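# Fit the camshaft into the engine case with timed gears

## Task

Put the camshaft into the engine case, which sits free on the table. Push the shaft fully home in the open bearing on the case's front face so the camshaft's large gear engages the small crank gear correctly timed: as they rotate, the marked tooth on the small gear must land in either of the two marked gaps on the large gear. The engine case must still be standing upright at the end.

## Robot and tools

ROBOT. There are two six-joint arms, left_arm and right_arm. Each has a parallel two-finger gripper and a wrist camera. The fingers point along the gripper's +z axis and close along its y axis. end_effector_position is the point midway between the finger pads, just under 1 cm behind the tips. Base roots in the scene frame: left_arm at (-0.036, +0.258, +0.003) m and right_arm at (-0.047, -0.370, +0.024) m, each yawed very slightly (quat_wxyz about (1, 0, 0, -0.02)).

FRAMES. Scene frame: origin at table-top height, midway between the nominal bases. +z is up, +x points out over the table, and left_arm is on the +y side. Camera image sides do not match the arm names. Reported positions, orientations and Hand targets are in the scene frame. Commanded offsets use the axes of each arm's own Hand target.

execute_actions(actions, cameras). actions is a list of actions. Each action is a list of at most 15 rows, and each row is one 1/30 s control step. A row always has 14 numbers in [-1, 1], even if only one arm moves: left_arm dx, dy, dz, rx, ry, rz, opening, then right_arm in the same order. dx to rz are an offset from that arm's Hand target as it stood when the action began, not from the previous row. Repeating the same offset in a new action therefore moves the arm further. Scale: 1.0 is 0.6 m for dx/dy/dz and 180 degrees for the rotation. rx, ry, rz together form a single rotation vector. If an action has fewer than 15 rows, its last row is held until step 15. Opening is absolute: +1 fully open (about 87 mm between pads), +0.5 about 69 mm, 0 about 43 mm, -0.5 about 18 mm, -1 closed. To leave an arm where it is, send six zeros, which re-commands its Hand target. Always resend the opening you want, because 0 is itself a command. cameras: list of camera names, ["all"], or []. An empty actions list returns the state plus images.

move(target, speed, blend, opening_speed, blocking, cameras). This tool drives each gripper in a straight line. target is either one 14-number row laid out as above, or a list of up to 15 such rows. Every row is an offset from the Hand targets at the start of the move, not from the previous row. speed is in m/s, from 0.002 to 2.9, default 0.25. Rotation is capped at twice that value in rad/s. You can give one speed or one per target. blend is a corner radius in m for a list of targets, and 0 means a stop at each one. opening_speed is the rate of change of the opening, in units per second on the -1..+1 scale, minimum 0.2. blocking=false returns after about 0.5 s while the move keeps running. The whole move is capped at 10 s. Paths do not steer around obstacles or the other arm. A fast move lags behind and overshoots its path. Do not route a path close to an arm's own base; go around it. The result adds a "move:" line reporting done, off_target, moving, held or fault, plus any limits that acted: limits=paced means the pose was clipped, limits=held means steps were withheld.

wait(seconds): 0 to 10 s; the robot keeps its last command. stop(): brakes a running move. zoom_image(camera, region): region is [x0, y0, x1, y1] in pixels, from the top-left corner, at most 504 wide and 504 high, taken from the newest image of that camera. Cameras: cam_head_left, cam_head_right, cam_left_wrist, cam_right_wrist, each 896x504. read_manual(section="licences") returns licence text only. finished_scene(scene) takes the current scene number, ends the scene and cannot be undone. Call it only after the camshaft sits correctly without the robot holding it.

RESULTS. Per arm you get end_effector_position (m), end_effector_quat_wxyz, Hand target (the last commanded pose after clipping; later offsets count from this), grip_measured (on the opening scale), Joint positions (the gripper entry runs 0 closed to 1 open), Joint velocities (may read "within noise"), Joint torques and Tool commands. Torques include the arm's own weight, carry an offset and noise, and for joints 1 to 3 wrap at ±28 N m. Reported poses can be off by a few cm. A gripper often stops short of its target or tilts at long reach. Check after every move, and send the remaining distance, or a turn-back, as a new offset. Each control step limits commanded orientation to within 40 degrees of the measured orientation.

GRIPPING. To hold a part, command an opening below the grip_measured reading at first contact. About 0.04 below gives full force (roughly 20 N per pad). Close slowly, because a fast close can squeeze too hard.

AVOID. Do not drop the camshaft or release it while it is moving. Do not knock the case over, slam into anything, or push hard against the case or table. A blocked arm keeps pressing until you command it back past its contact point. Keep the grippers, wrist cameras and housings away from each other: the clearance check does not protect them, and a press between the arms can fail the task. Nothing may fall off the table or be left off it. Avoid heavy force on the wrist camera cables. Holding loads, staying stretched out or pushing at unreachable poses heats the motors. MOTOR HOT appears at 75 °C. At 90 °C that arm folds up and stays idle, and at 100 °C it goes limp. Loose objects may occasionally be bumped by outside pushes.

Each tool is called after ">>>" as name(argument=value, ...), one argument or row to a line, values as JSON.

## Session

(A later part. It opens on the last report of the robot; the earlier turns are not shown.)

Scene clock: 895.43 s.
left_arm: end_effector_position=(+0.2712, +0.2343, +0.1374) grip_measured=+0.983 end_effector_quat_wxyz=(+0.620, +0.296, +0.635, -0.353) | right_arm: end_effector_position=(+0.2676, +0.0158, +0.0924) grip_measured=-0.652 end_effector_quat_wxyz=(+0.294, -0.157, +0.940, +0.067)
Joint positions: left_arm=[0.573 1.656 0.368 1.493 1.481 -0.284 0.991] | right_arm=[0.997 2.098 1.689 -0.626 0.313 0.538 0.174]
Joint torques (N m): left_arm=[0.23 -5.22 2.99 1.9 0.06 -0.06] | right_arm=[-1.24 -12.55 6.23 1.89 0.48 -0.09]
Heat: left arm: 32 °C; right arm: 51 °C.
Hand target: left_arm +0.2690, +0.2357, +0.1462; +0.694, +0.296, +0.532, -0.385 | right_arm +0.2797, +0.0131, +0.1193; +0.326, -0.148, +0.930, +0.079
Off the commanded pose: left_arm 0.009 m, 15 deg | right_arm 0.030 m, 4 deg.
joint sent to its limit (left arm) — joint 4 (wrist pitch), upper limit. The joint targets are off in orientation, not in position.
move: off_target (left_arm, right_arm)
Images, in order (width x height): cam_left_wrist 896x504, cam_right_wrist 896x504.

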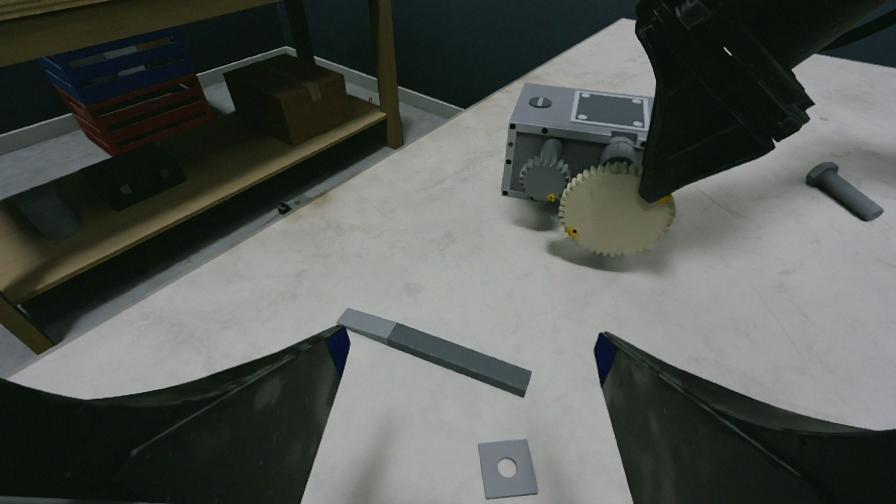

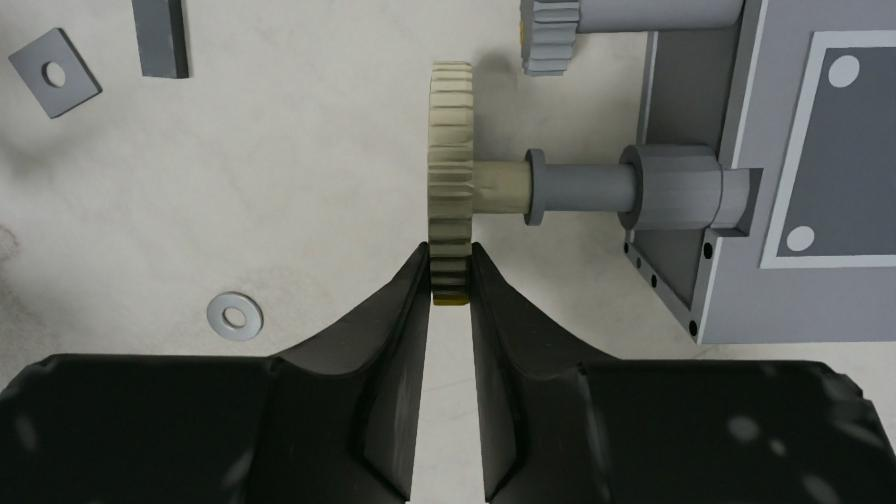

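>>> move(
  target=[0,0,0,0,0,0,1,-0.002,-0.017,-0.0007,0,0,0,-0.85],
  speed=0.04,
  cameras=["cam_left_wrist","cam_right_wrist"],
)

>>> zoom_image(
  camera="cam_left_wrist",
  region=[500, 100, 700, 300],
)

>>> zoom_image(
  camera="cam_right_wrist",
  region=[420, 0, 720, 260],
)

Scene clock: 900.70 s.
left_arm: end_effector_position=(+0.2712, +0.2343, +0.1374) grip_measured=+0.983 end_effector_quat_wxyz=(+0.620, +0.296, +0.635, -0.353) | right_arm: end_effector_position=(+0.2671, +0.0141, +0.0940) grip_measured=-0.652 end_effector_quat_wxyz=(+0.291, -0.162, +0.939, +0.080)
Joint positions: left_arm=[0.573 1.656 0.368 1.493 1.481 -0.284 0.991] | right_arm=[0.986 2.076 1.659 -0.602 0.282 0.522 0.174]
Joint torques (N m): left_arm=[0.21 -5.24 3.02 1.9 0.07 -0.07] | right_arm=[-1.89 -12.41 6.15 1.82 0.65 -0.11]
Heat: left arm: 32 °C; right arm: 51 °C.
Hand target: left_arm +0.2690, +0.2357, +0.1462; +0.694, +0.296, +0.532, -0.385 | right_arm +0.2837, +0.0037, +0.1200; +0.326, -0.148, +0.930, +0.079
Off the commanded pose: left_arm 0.009 m, 15 deg | right_arm 0.032 m, 5 deg.
joint sent to its limit (left arm) — joint 4 (wrist pitch), upper limit. The joint targets are off in orientation, not in position.
move: off_target (left_arm, right_arm)
Images, in order (width x height): cam_left_wrist 896x504, cam_right_wrist 896x504.

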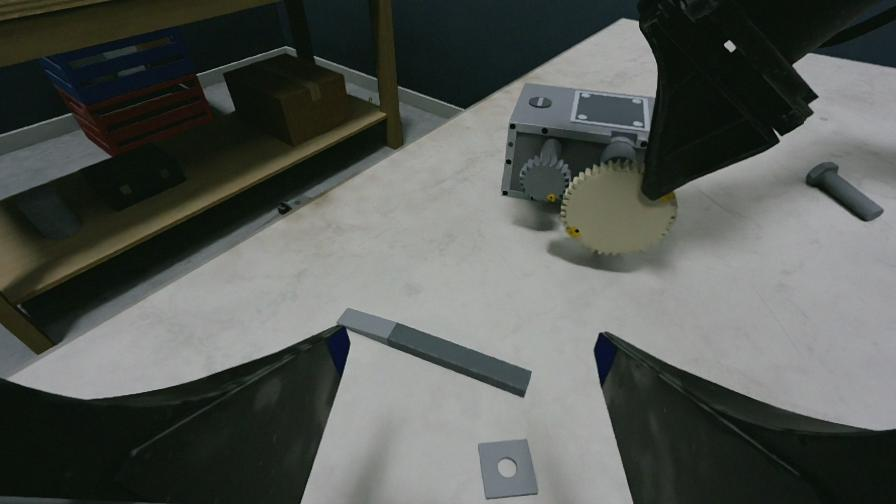

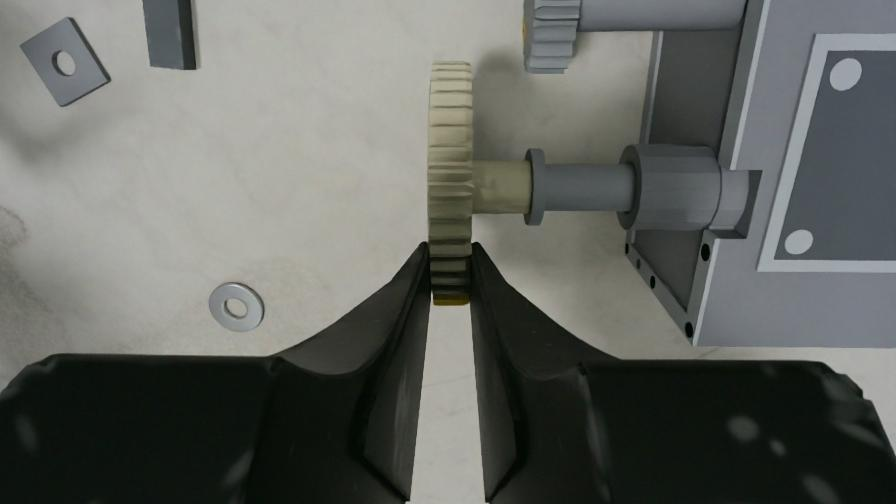

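Scaled by 2.520 from the camera's 896x504 image, which has a finer 1280x720 frame.

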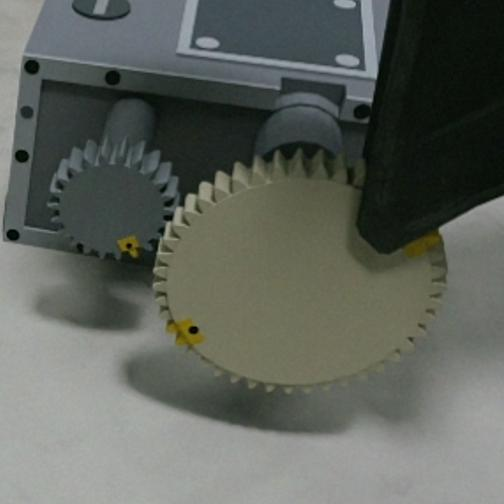

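Scaled by 1.680 from the camera's 896x504 image, which has a finer 1280x720 frame.

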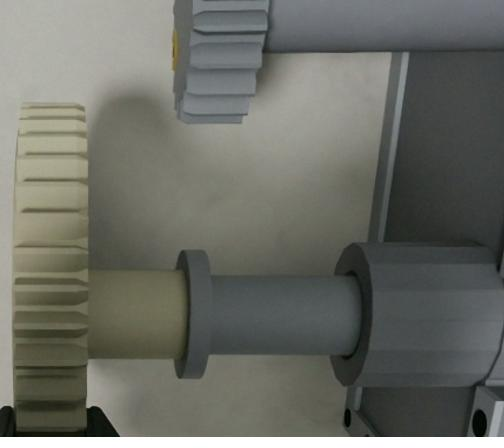

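>>> move(
  target=[0,0,0,0,0,0,1,0.0047,0,0.0058,0.0134,0.0006,-0.0112,-0.85],
  speed=0.04,
  cameras=["cam_left_wrist","cam_right_wrist"],
)

>>> zoom_image(
  camera="cam_left_wrist",
  region=[500, 100, 700, 300],
)

>>> zoom_image(
  camera="cam_right_wrist",
  region=[420, 0, 720, 260],
)

Scene clock: 915.33 s.
left_arm: end_effector_position=(+0.2712, +0.2343, +0.1374) grip_measured=+0.983 end_effector_quat_wxyz=(+0.620, +0.296, +0.635, -0.353) | right_arm: end_effector_position=(+0.2671, +0.0137, +0.0939) grip_measured=-0.652 end_effector_quat_wxyz=(+0.291, -0.164, +0.939, +0.079)
Joint positions: left_arm=[0.573 1.656 0.368 1.493 1.481 -0.284 0.991] | right_arm=[0.986 2.076 1.659 -0.603 0.283 0.518 0.174]
Joint torques (N m): left_arm=[0.23 -5.24 2.99 1.9 0.06 -0.06] | right_arm=[-0.64 -10.43 8.98 1.49 1.03 -0.24]
Heat: left arm: 32 °C; right arm: 54 °C.
Hand target: left_arm +0.2690, +0.2357, +0.1462; +0.694, +0.296, +0.532, -0.385 | right_arm +0.2836, +0.0039, +0.1155; +0.330, -0.157, +0.929, +0.054
Off the commanded pose: left_arm 0.009 m, 15 deg | right_arm 0.029 m, 5 deg.
joint sent to its limit (left arm) — joint 4 (wrist pitch), upper limit. The joint targets are off in orientation, not in position.
move: off_target (left_arm, right_arm)
Images, in order (width x height): cam_left_wrist 896x504, cam_right_wrist 896x504.

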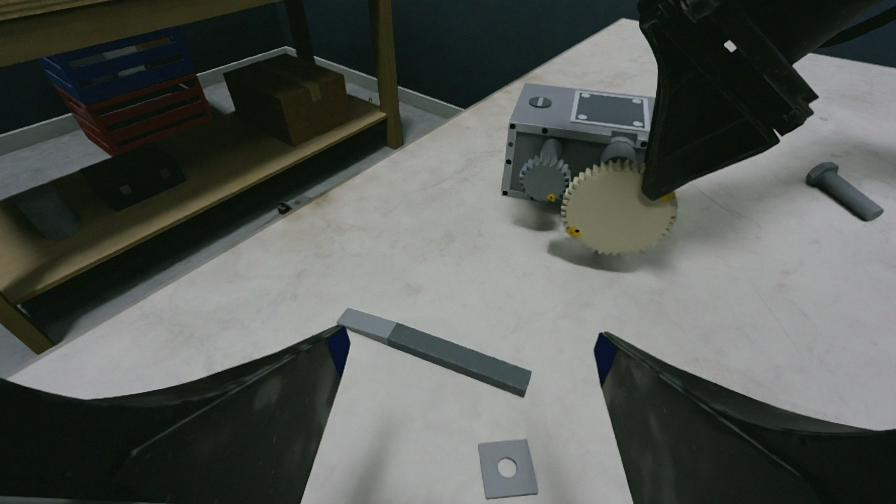

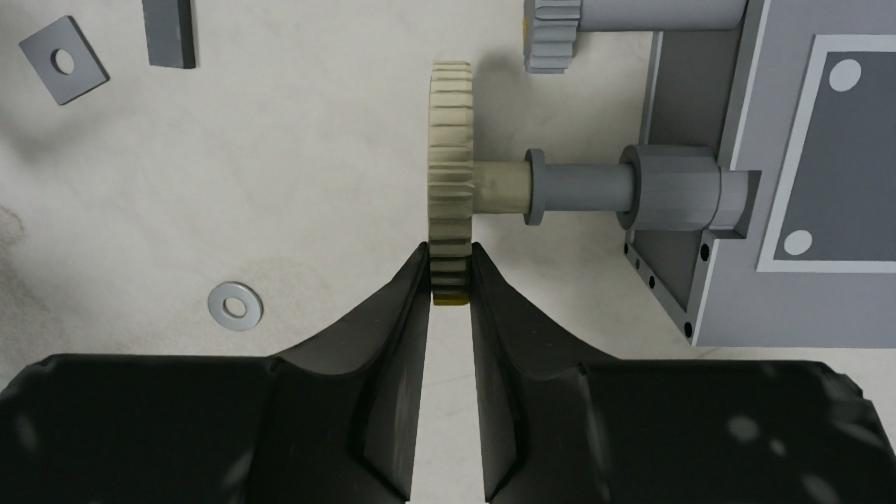

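Scaled by 2.520 from the camera's 896x504 image, which has a finer 1280x720 frame.

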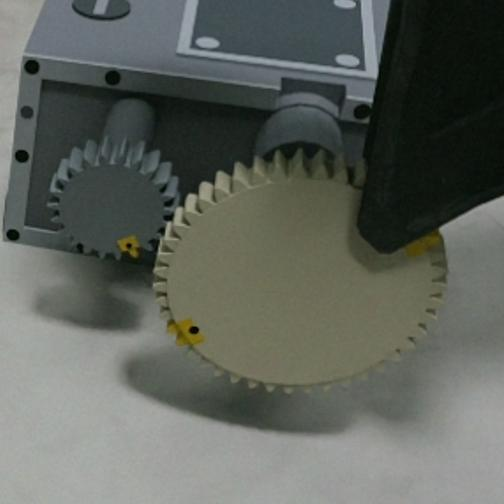

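Scaled by 1.680 from the camera's 896x504 image, which has a finer 1280x720 frame.

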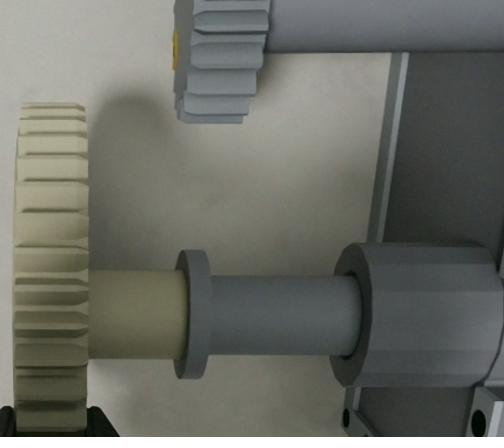

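>>> move(
  target=[0,0,0,0,0,0,1,0.0018,0.0338,-0.0052,0,0,0,-0.85],
  speed=0.04,
  cameras=["cam_left_wrist","cam_right_wrist"],
)

>>> zoom_image(
  camera="cam_right_wrist",
  region=[420, 0, 720, 260],
)

>>> zoom_image(
  camera="cam_left_wrist",
  region=[550, 110, 680, 240],
)

Scene clock: 926.57 s.
left_arm: end_effector_position=(+0.2712, +0.2343, +0.1374) grip_measured=+0.983 end_effector_quat_wxyz=(+0.620, +0.296, +0.635, -0.353) | right_arm: end_effector_position=(+0.2651, +0.0140, +0.0922) grip_measured=-0.651 end_effector_quat_wxyz=(+0.298, -0.169, +0.938, +0.050)
Joint positions: left_arm=[0.573 1.656 0.368 1.493 1.481 -0.284 0.991] | right_arm=[1.011 2.102 1.696 -0.645 0.344 0.521 0.174]
Joint torques (N m): left_arm=[0.18 -5.2 2.97 1.9 0.06 -0.06] | right_arm=[0.68 -9.63 11.54 1.48 0.7 0.15]
Heat: left arm: 32 °C; right arm: 53 °C.
Hand target: left_arm +0.2690, +0.2357, +0.1462; +0.694, +0.296, +0.532, -0.385 | right_arm +0.2744, +0.0221, +0.1171; +0.330, -0.157, +0.929, +0.054
Off the commanded pose: left_arm 0.009 m, 15 deg | right_arm 0.028 m, 4 deg.
joint sent to its limit (left arm) — joint 4 (wrist pitch), upper limit. The joint targets are off in orientation, not in position.
move: off_target (left_arm, right_arm)
Images, in order (width x height): cam_left_wrist 896x504, cam_right_wrist 896x504.

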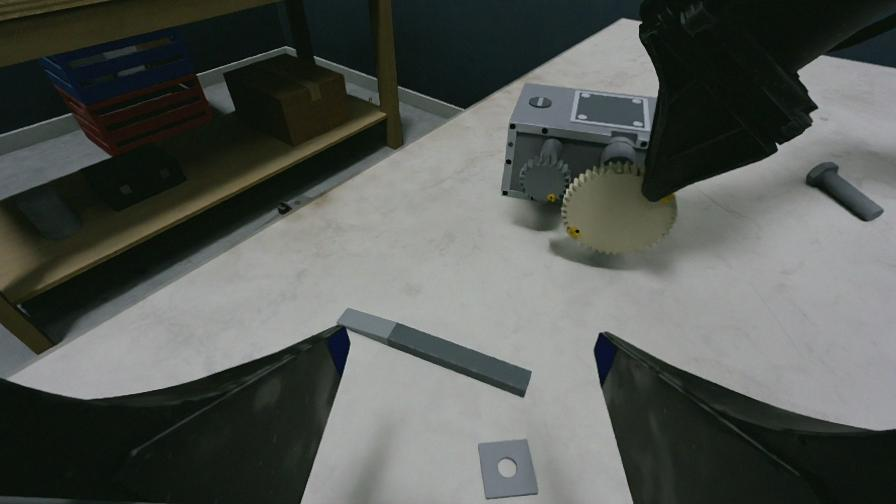

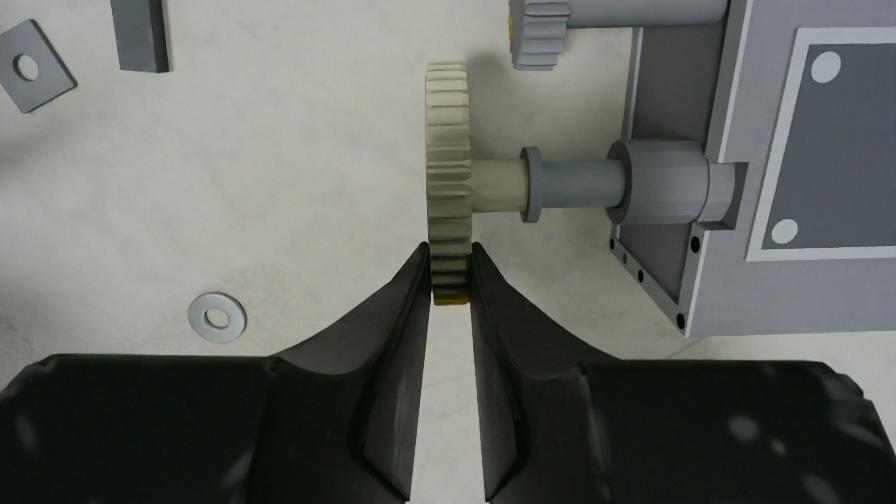

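Scaled by 1.680 from the camera's 896x504 image, which has a finer 1280x720 frame.

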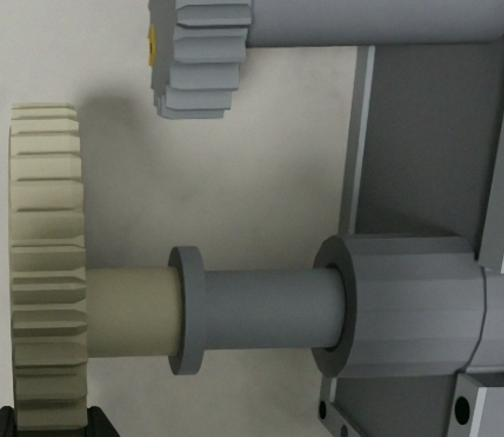

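Scaled by 3.877 from the camera's 896x504 image, which has a finer 1280x720 frame.

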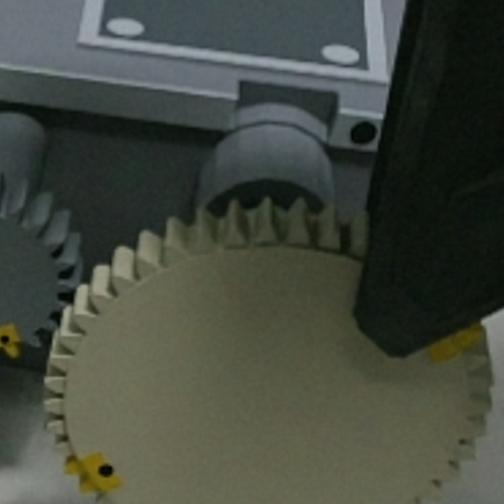

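>>> move(
  target=[0,0,0,0,0,0,1,0.0036,-0.0463,-0.0046,0,0,0,-0.85],
  speed=0.02,
  cameras=["cam_left_wrist","cam_right_wrist"],
)

>>> zoom_image(
  camera="cam_right_wrist",
  region=[420, 0, 720, 260],
)

>>> zoom_image(
  camera="cam_left_wrist",
  region=[500, 100, 700, 300],
)

Scene clock: 944.50 s.
left_arm: end_effector_position=(+0.2712, +0.2343, +0.1374) grip_measured=+0.983 end_effector_quat_wxyz=(+0.620, +0.296, +0.635, -0.353) | right_arm: end_effector_position=(+0.2714, +0.0006, +0.0914) grip_measured=-0.651 end_effector_quat_wxyz=(+0.301, -0.167, +0.938, +0.048)
Joint positions: left_arm=[0.573 1.656 0.368 1.493 1.481 -0.284 0.991] | right_arm=[0.984 2.071 1.642 -0.612 0.338 0.497 0.174]
Joint torques (N m): left_arm=[0.2 -5.24 2.97 1.89 0.07 -0.06] | right_arm=[-0.95 -12.67 6.08 1.67 0.55 -0.06]
Heat: left arm: 32 °C; right arm: 49 °C.
Hand target: left_arm +0.2690, +0.2357, +0.1462; +0.694, +0.296, +0.532, -0.385 | right_arm +0.2803, -0.0053, +0.1181; +0.330, -0.157, +0.929, +0.054
Off the commanded pose: left_arm 0.009 m, 15 deg | right_arm 0.029 m, 4 deg.
joint sent to its limit (left arm) — joint 4 (wrist pitch), upper limit. The joint targets are off in orientation, not in position.
move: off_target (left_arm, right_arm)
Images, in order (width x height): cam_left_wrist 896x504, cam_right_wrist 896x504.

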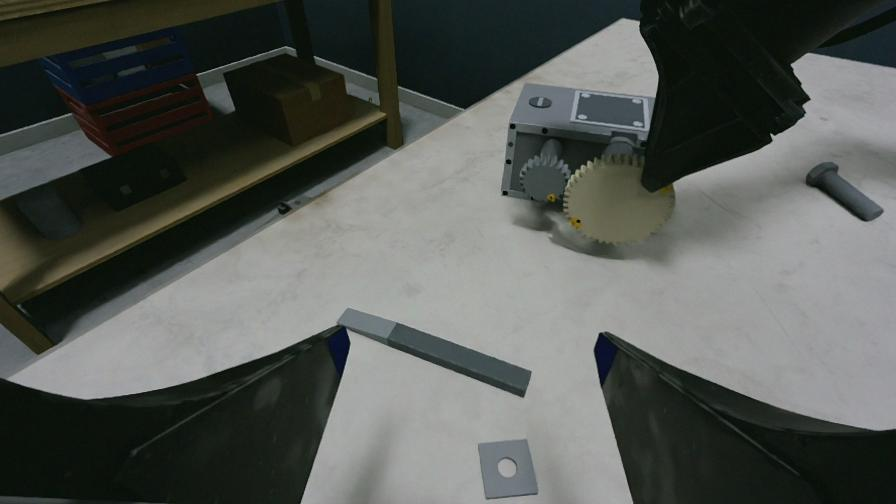

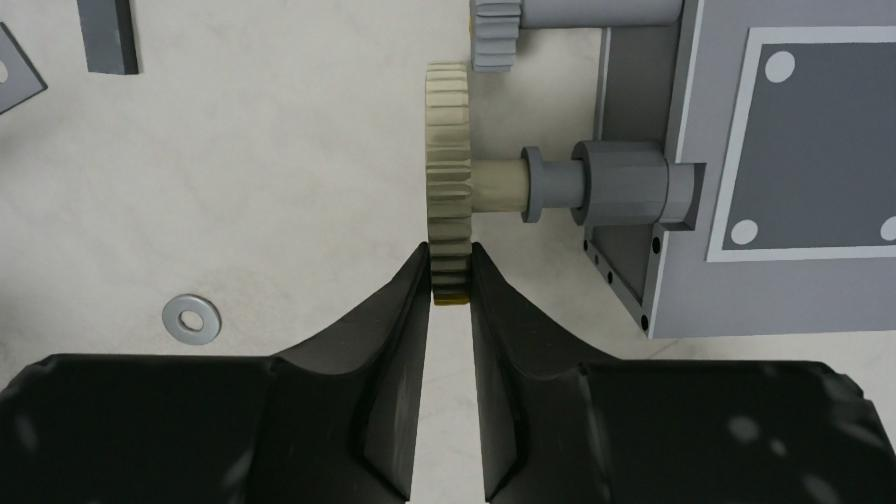

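Scaled by 1.680 from the camera's 896x504 image, which has a finer 1280x720 frame.

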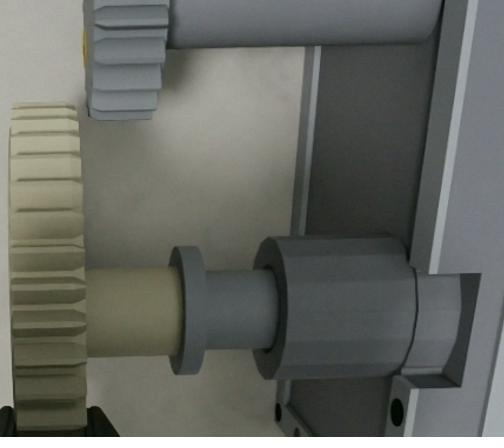

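Scaled by 2.520 from the camera's 896x504 image, which has a finer 1280x720 frame.

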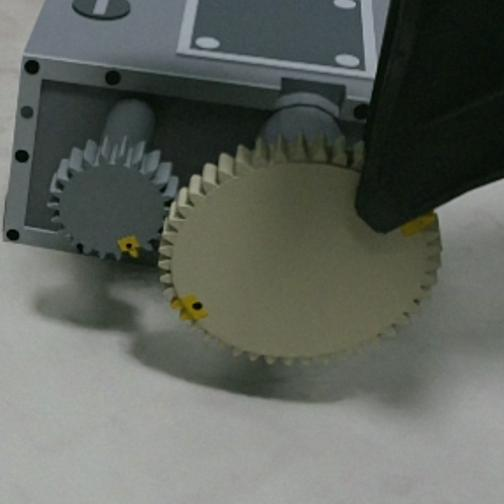

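>>> move(
  target=[0,0,0,0,0,0,1,0.0,-0.0135,0.0,0,0,0,-0.85],
  speed=0.02,
  cameras=["cam_left_wrist","cam_right_wrist"],
)

>>> zoom_image(
  camera="cam_right_wrist",
  region=[420, 0, 720, 260],
)

>>> zoom_image(
  camera="cam_left_wrist",
  region=[500, 100, 700, 300],
)

Scene clock: 955.57 s.
left_arm: end_effector_position=(+0.2712, +0.2343, +0.1374) grip_measured=+0.983 end_effector_quat_wxyz=(+0.620, +0.296, +0.635, -0.353) | right_arm: end_effector_position=(+0.2722, -0.0023, +0.0916) grip_measured=-0.651 end_effector_quat_wxyz=(+0.301, -0.169, +0.937, +0.055)
Joint positions: left_arm=[0.573 1.656 0.368 1.493 1.481 -0.284 0.991] | right_arm=[0.975 2.054 1.615 -0.589 0.322 0.486 0.174]
Joint torques (N m): left_arm=[0.21 -5.23 3.02 1.9 0.06 -0.06] | right_arm=[-1.37 -12.7 6.13 1.58 0.59 -0.08]
Heat: left arm: 32 °C; right arm: 53 °C.
Hand target: left_arm +0.2690, +0.2357, +0.1462; +0.694, +0.296, +0.532, -0.385 | right_arm +0.2829, -0.0128, +0.1181; +0.330, -0.157, +0.929, +0.054
Off the commanded pose: left_arm 0.009 m, 15 deg | right_arm 0.031 m, 4 deg.
joint sent to its limit (left arm) — joint 4 (wrist pitch), upper limit. The joint targets are off in orientation, not in position.
move: off_target (left_arm, right_arm)
Images, in order (width x height): cam_left_wrist 896x504, cam_right_wrist 896x504.

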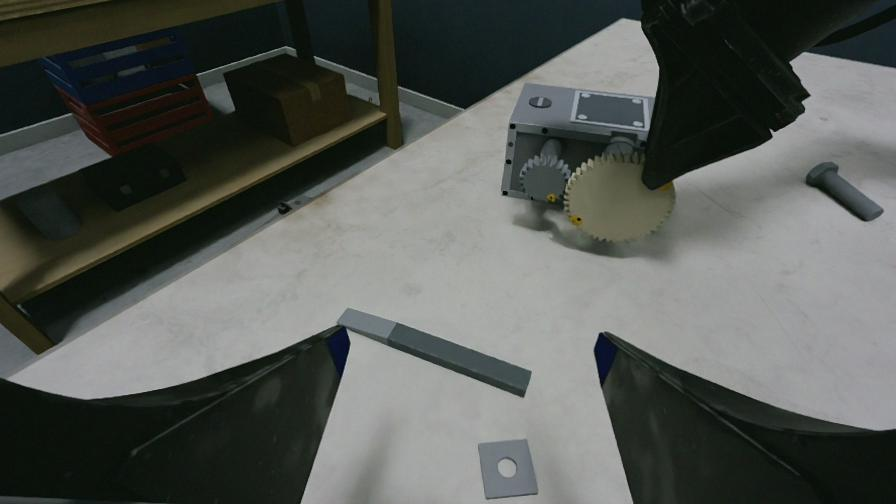

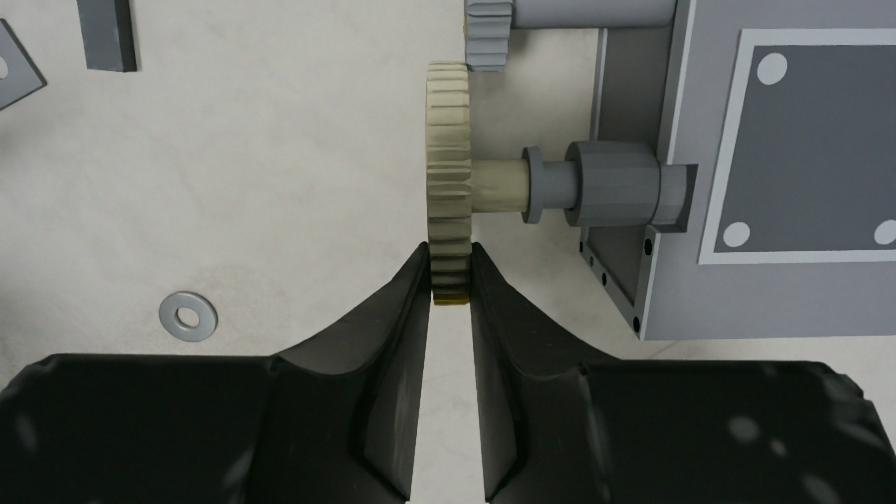

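Scaled by 1.680 from the camera's 896x504 image, which has a finer 1280x720 frame.

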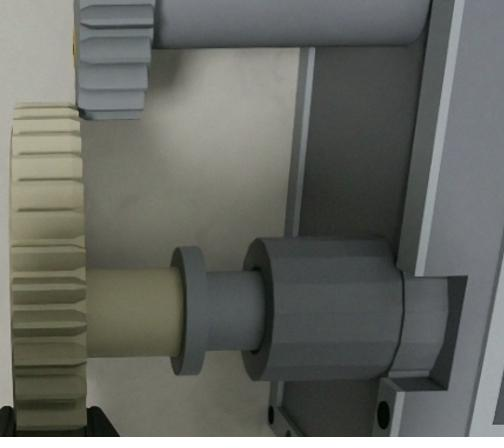

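Scaled by 2.520 from the camera's 896x504 image, which has a finer 1280x720 frame.

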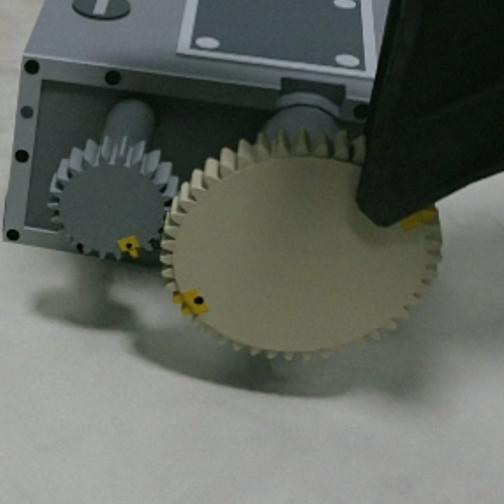

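>>> zoom_image(
  camera="cam_left_wrist",
  region=[530, 140, 610, 240],
)

>>> zoom_image(
  camera="cam_right_wrist",
  region=[410, 20, 530, 120],
)

Scaled by 5.040 from the camera's 896x504 image, which has a finer 1280x720 frame.

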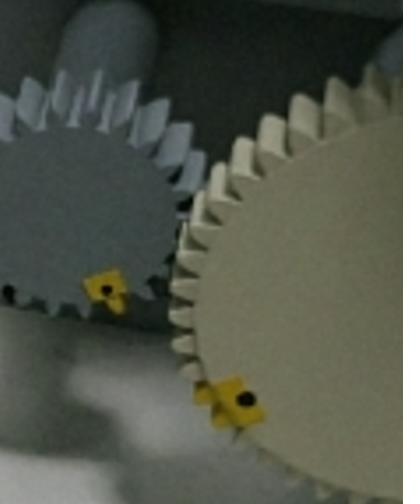

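Scaled by 4.200 from the camera's 896x504 image, which has a finer 1280x720 frame.

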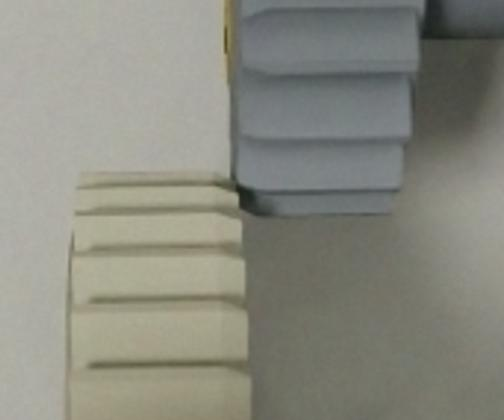

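>>> move(
  target=[0,0,0,0,0,0,1,0.0027,0.0052,0.0,0,-0.016,0,-0.85],
  speed=0.03,
  cameras=["cam_left_wrist","cam_right_wrist"],
)

>>> zoom_image(
  camera="cam_left_wrist",
  region=[530, 140, 690, 260],
)

>>> zoom_image(
  camera="cam_right_wrist",
  region=[410, 20, 530, 120],
)

Scene clock: 971.90 s.
left_arm: end_effector_position=(+0.2712, +0.2343, +0.1374) grip_measured=+0.983 end_effector_quat_wxyz=(+0.620, +0.296, +0.635, -0.353) | right_arm: end_effector_position=(+0.2716, -0.0033, +0.0909) grip_measured=-0.652 end_effector_quat_wxyz=(+0.316, -0.167, +0.932, +0.064)
Joint positions: left_arm=[0.573 1.656 0.368 1.493 1.481 -0.284 0.991] | right_arm=[0.977 2.022 1.549 -0.519 0.329 0.481 0.174]
Joint torques (N m): left_arm=[0.2 -5.24 3 1.9 0.06 -0.06] | right_arm=[-0.23 -12.26 6.06 1.77 0.82 -0.03]
Heat: left arm: 32 °C; right arm: 56 °C.
Hand target: left_arm +0.2690, +0.2357, +0.1462; +0.694, +0.296, +0.532, -0.385 | right_arm +0.2807, -0.0104, +0.1169; +0.353, -0.156, +0.921, +0.058
Off the commanded pose: left_arm 0.009 m, 15 deg | right_arm 0.029 m, 5 deg.
joint sent to its limit (left arm) — joint 4 (wrist pitch), upper limit. The joint targets are off in orientation, not in position.
move: off_target (left_arm, right_arm)
Images, in order (width x height): cam_left_wrist 896x504, cam_right_wrist 896x504.

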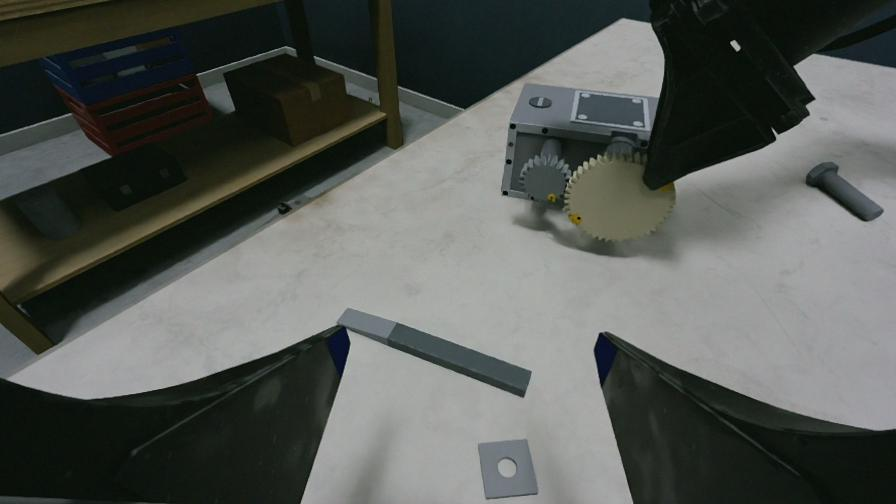

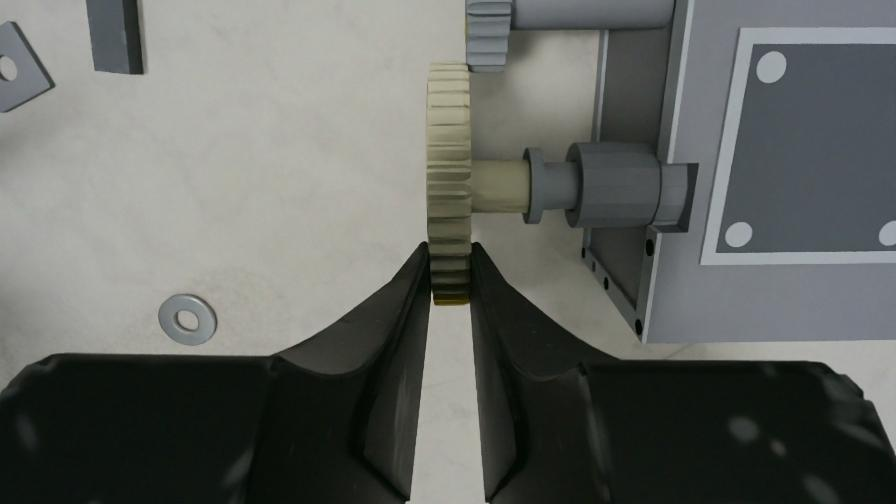

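Scaled by 3.150 from the camera's 896x504 image, which has a finer 1280x720 frame.

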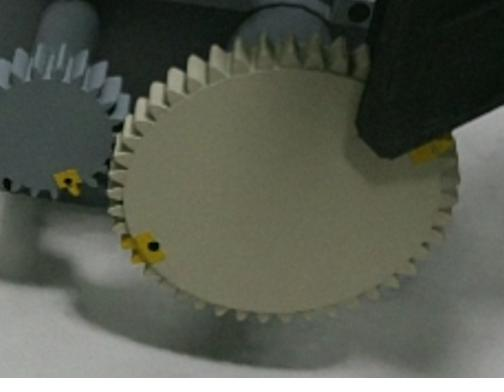

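Scaled by 4.200 from the camera's 896x504 image, which has a finer 1280x720 frame.

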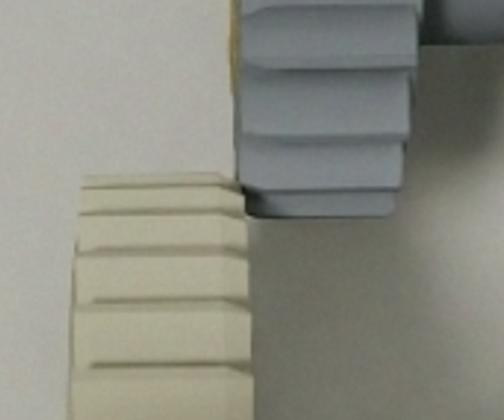

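>>> move(
  target=[0,0,0,0,0,0,1,-0.001,-0.0203,0.0,0,0,0,-0.85],
  speed=0.02,
  cameras=["cam_left_wrist","cam_right_wrist"],
)

>>> zoom_image(
  camera="cam_left_wrist",
  region=[500, 120, 700, 260],
)

>>> zoom_image(
  camera="cam_right_wrist",
  region=[410, 0, 610, 240],
)

Scene clock: 985.53 s.
left_arm: end_effector_position=(+0.2712, +0.2343, +0.1374) grip_measured=+0.983 end_effector_quat_wxyz=(+0.620, +0.296, +0.635, -0.353) | right_arm: end_effector_position=(+0.2694, -0.0071, +0.0909) grip_measured=-0.652 end_effector_quat_wxyz=(+0.319, -0.176, +0.929, +0.066)
Joint positions: left_arm=[0.573 1.656 0.368 1.493 1.481 -0.284 0.991] | right_arm=[0.976 1.999 1.511 -0.493 0.324 0.46 0.174]
Joint torques (N m): left_arm=[0.18 -5.22 2.97 1.9 0.06 -0.06] | right_arm=[-2.06 -12.21 6.11 1.73 0.74 -0.03]
Heat: left arm: 32 °C; right arm: 58 °C.
Hand target: left_arm +0.2690, +0.2357, +0.1462; +0.694, +0.296, +0.532, -0.385 | right_arm +0.2851, -0.0217, +0.1175; +0.353, -0.156, +0.921, +0.058
Off the commanded pose: left_arm 0.009 m, 15 deg | right_arm 0.034 m, 5 deg.
joint sent to its limit (left arm) — joint 4 (wrist pitch), upper limit. The joint targets are off in orientation, not in position.
move: off_target (left_arm, right_arm)
Images, in order (width x height): cam_left_wrist 896x504, cam_right_wrist 896x504.

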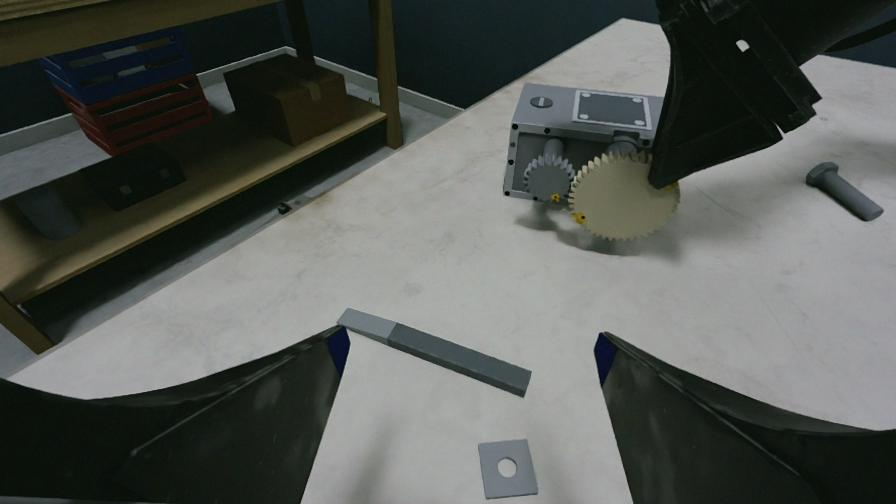

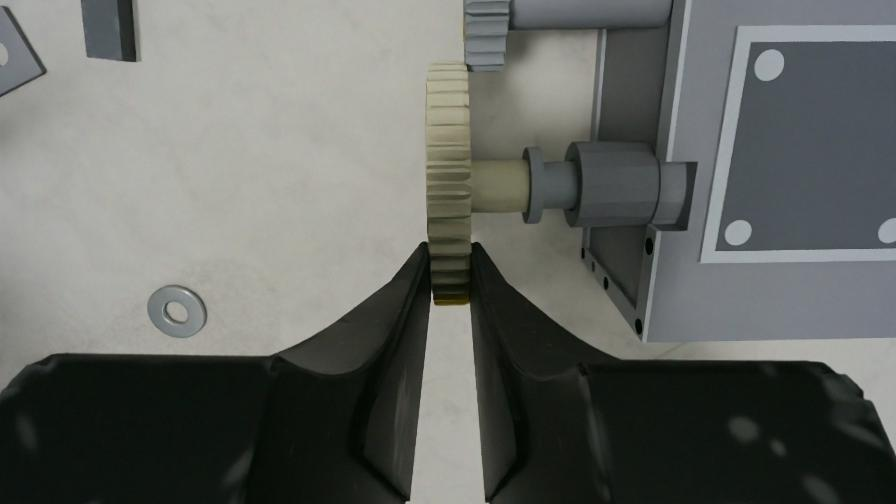

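Scaled by 2.520 from the camera's 896x504 image, which has a finer 1280x720 frame.

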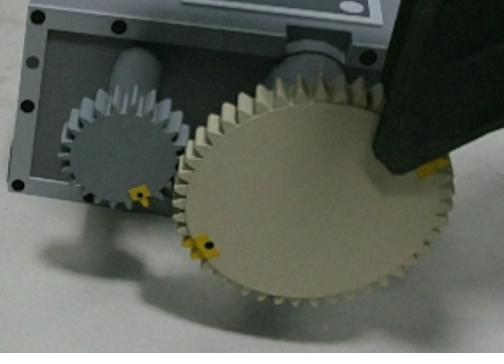

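Scaled by 2.100 from the camera's 896x504 image, which has a finer 1280x720 frame.

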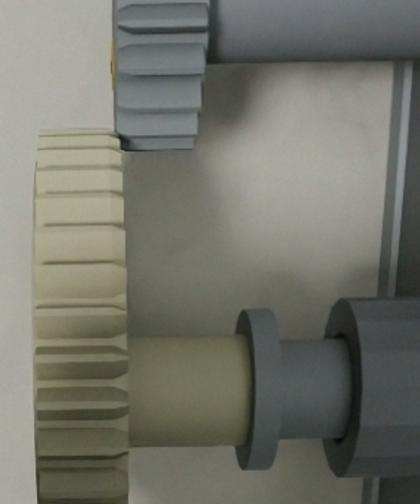

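>>> move(
  target=[0,0,0,0,0,0,1,0.0035,0.0102,0.0,0,-0.017,0,-0.85],
  speed=0.02,
  cameras=["cam_left_wrist","cam_right_wrist"],
)

>>> zoom_image(
  camera="cam_left_wrist",
  region=[500, 120, 700, 260],
)

>>> zoom_image(
  camera="cam_right_wrist",
  region=[410, 0, 610, 240],
)

Scene clock: 998.03 s.
left_arm: end_effector_position=(+0.2712, +0.2343, +0.1374) grip_measured=+0.983 end_effector_quat_wxyz=(+0.620, +0.296, +0.635, -0.353) | right_arm: end_effector_position=(+0.2691, -0.0080, +0.0902) grip_measured=-0.652 end_effector_quat_wxyz=(+0.336, -0.173, +0.923, +0.072)
Joint positions: left_arm=[0.573 1.656 0.368 1.493 1.481 -0.284 0.991] | right_arm=[0.982 1.971 1.451 -0.424 0.341 0.458 0.174]
Joint torques (N m): left_arm=[0.17 -5.26 2.99 1.89 0.06 -0.06] | right_arm=[-0.51 -11.66 6.16 1.9 0.94 0.02]
Heat: left arm: 32 °C; right arm: 59 °C.
Hand target: left_arm +0.2690, +0.2357, +0.1462; +0.694, +0.296, +0.532, -0.385 | right_arm +0.2816, -0.0164, +0.1161; +0.378, -0.154, +0.911, +0.062
Off the commanded pose: left_arm 0.009 m, 15 deg | right_arm 0.030 m, 6 deg.
joint sent to its limit (left arm) — joint 4 (wrist pitch), upper limit. The joint targets are off in orientation, not in position.
move: off_target (left_arm, right_arm)
Images, in order (width x height): cam_left_wrist 896x504, cam_right_wrist 896x504.

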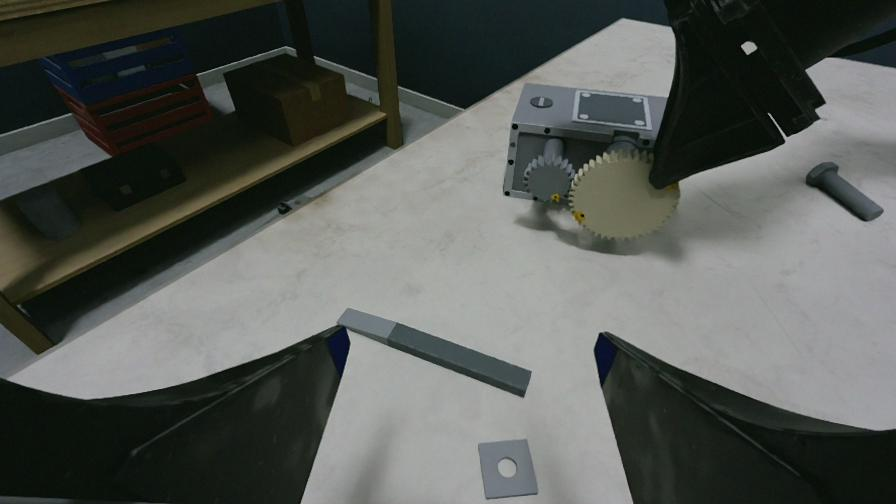

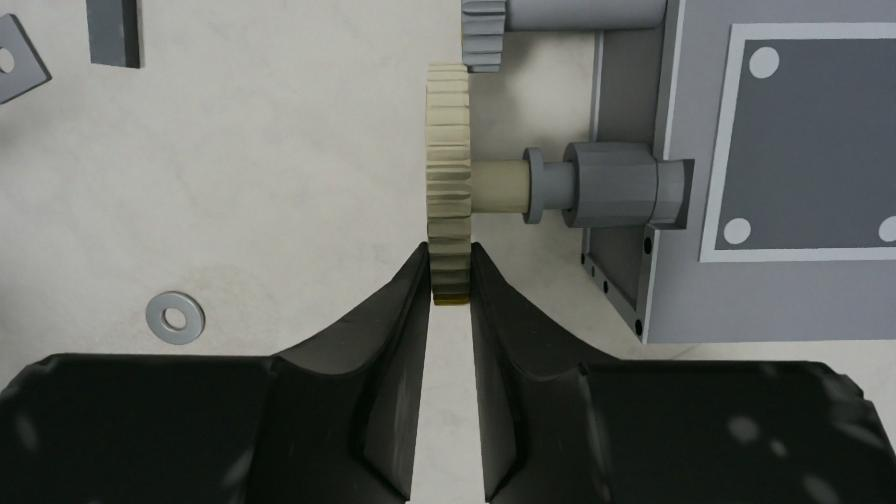

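Scaled by 2.520 from the camera's 896x504 image, which has a finer 1280x720 frame.

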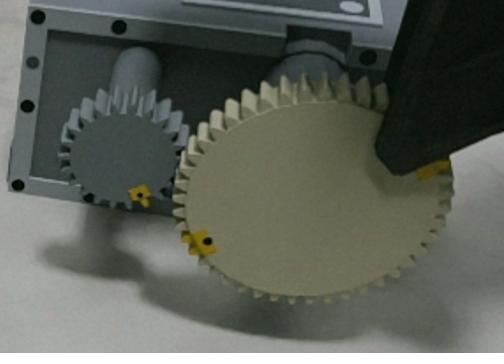

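Scaled by 2.100 from the camera's 896x504 image, which has a finer 1280x720 frame.

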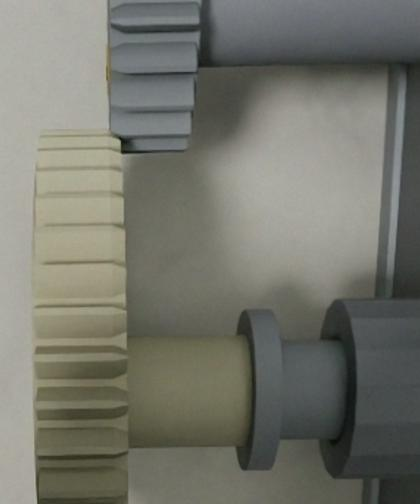

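>>> move(
  target=[0,0,0,0,0,0,1,-0.001,-0.0203,0.0,0,0,0,-0.85],
  speed=0.02,
  cameras=["cam_left_wrist","cam_right_wrist"],
)

>>> zoom_image(
  camera="cam_left_wrist",
  region=[500, 120, 700, 260],
)

>>> zoom_image(
  camera="cam_right_wrist",
  region=[410, 0, 610, 240],
)

Scene clock: 1003.90 s.
left_arm: end_effector_position=(+0.2712, +0.2343, +0.1374) grip_measured=+0.983 end_effector_quat_wxyz=(+0.620, +0.296, +0.635, -0.353) | right_arm: end_effector_position=(+0.2674, -0.0117, +0.0900) grip_measured=-0.652 end_effector_quat_wxyz=(+0.340, -0.180, +0.920, +0.074)
Joint positions: left_arm=[0.573 1.656 0.368 1.493 1.481 -0.284 0.991] | right_arm=[0.98 1.95 1.415 -0.397 0.337 0.439 0.174]
Joint torques (N m): left_arm=[0.21 -5.23 2.97 1.9 0.06 -0.07] | right_arm=[-2.33 -11.75 6.06 1.83 0.84 -0.01]
Heat: left arm: 32 °C; right arm: 58 °C.
Hand target: left_arm +0.2690, +0.2357, +0.1462; +0.694, +0.296, +0.532, -0.385 | right_arm +0.2860, -0.0278, +0.1165; +0.378, -0.154, +0.911, +0.062
Off the commanded pose: left_arm 0.009 m, 15 deg | right_arm 0.036 m, 6 deg.
joint sent to its limit (left arm) — joint 4 (wrist pitch), upper limit. The joint targets are off in orientation, not in position.
move: off_target (left_arm, right_arm)
Images, in order (width x height): cam_left_wrist 896x504, cam_right_wrist 896x504.

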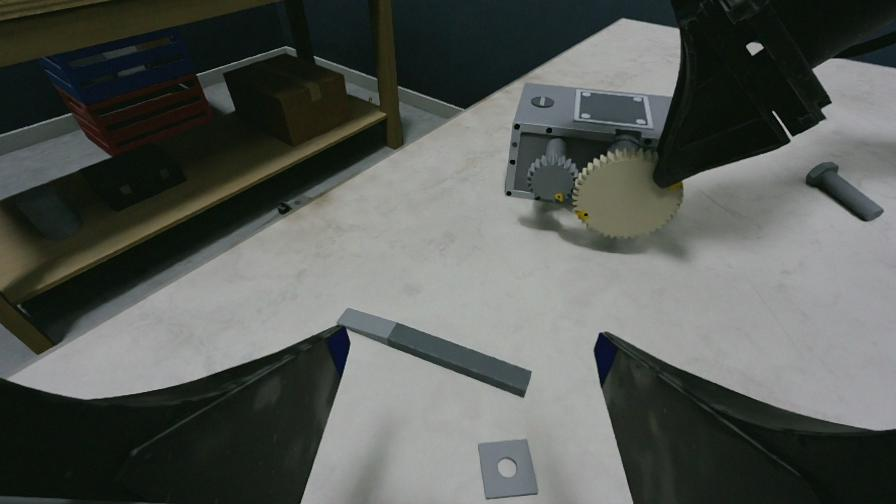

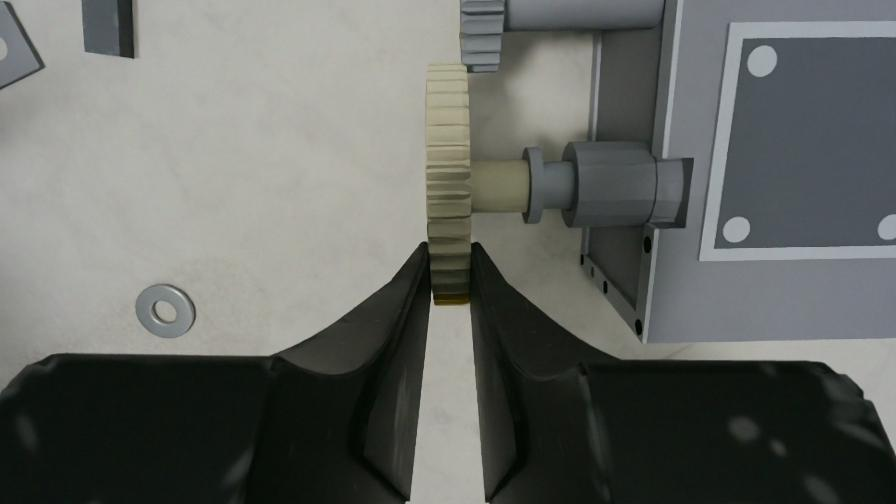

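Scaled by 2.520 from the camera's 896x504 image, which has a finer 1280x720 frame.

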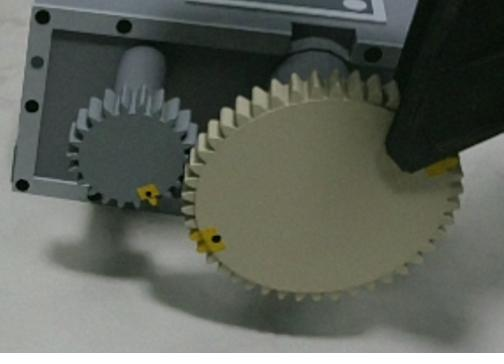

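Scaled by 2.100 from the camera's 896x504 image, which has a finer 1280x720 frame.

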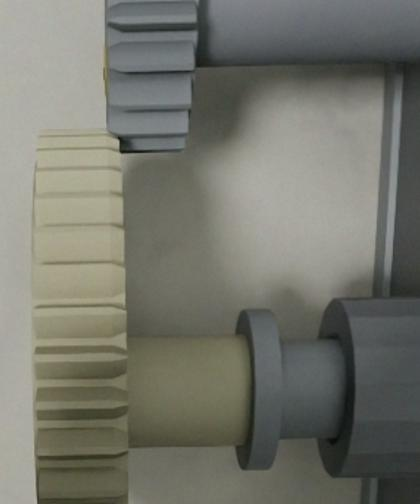

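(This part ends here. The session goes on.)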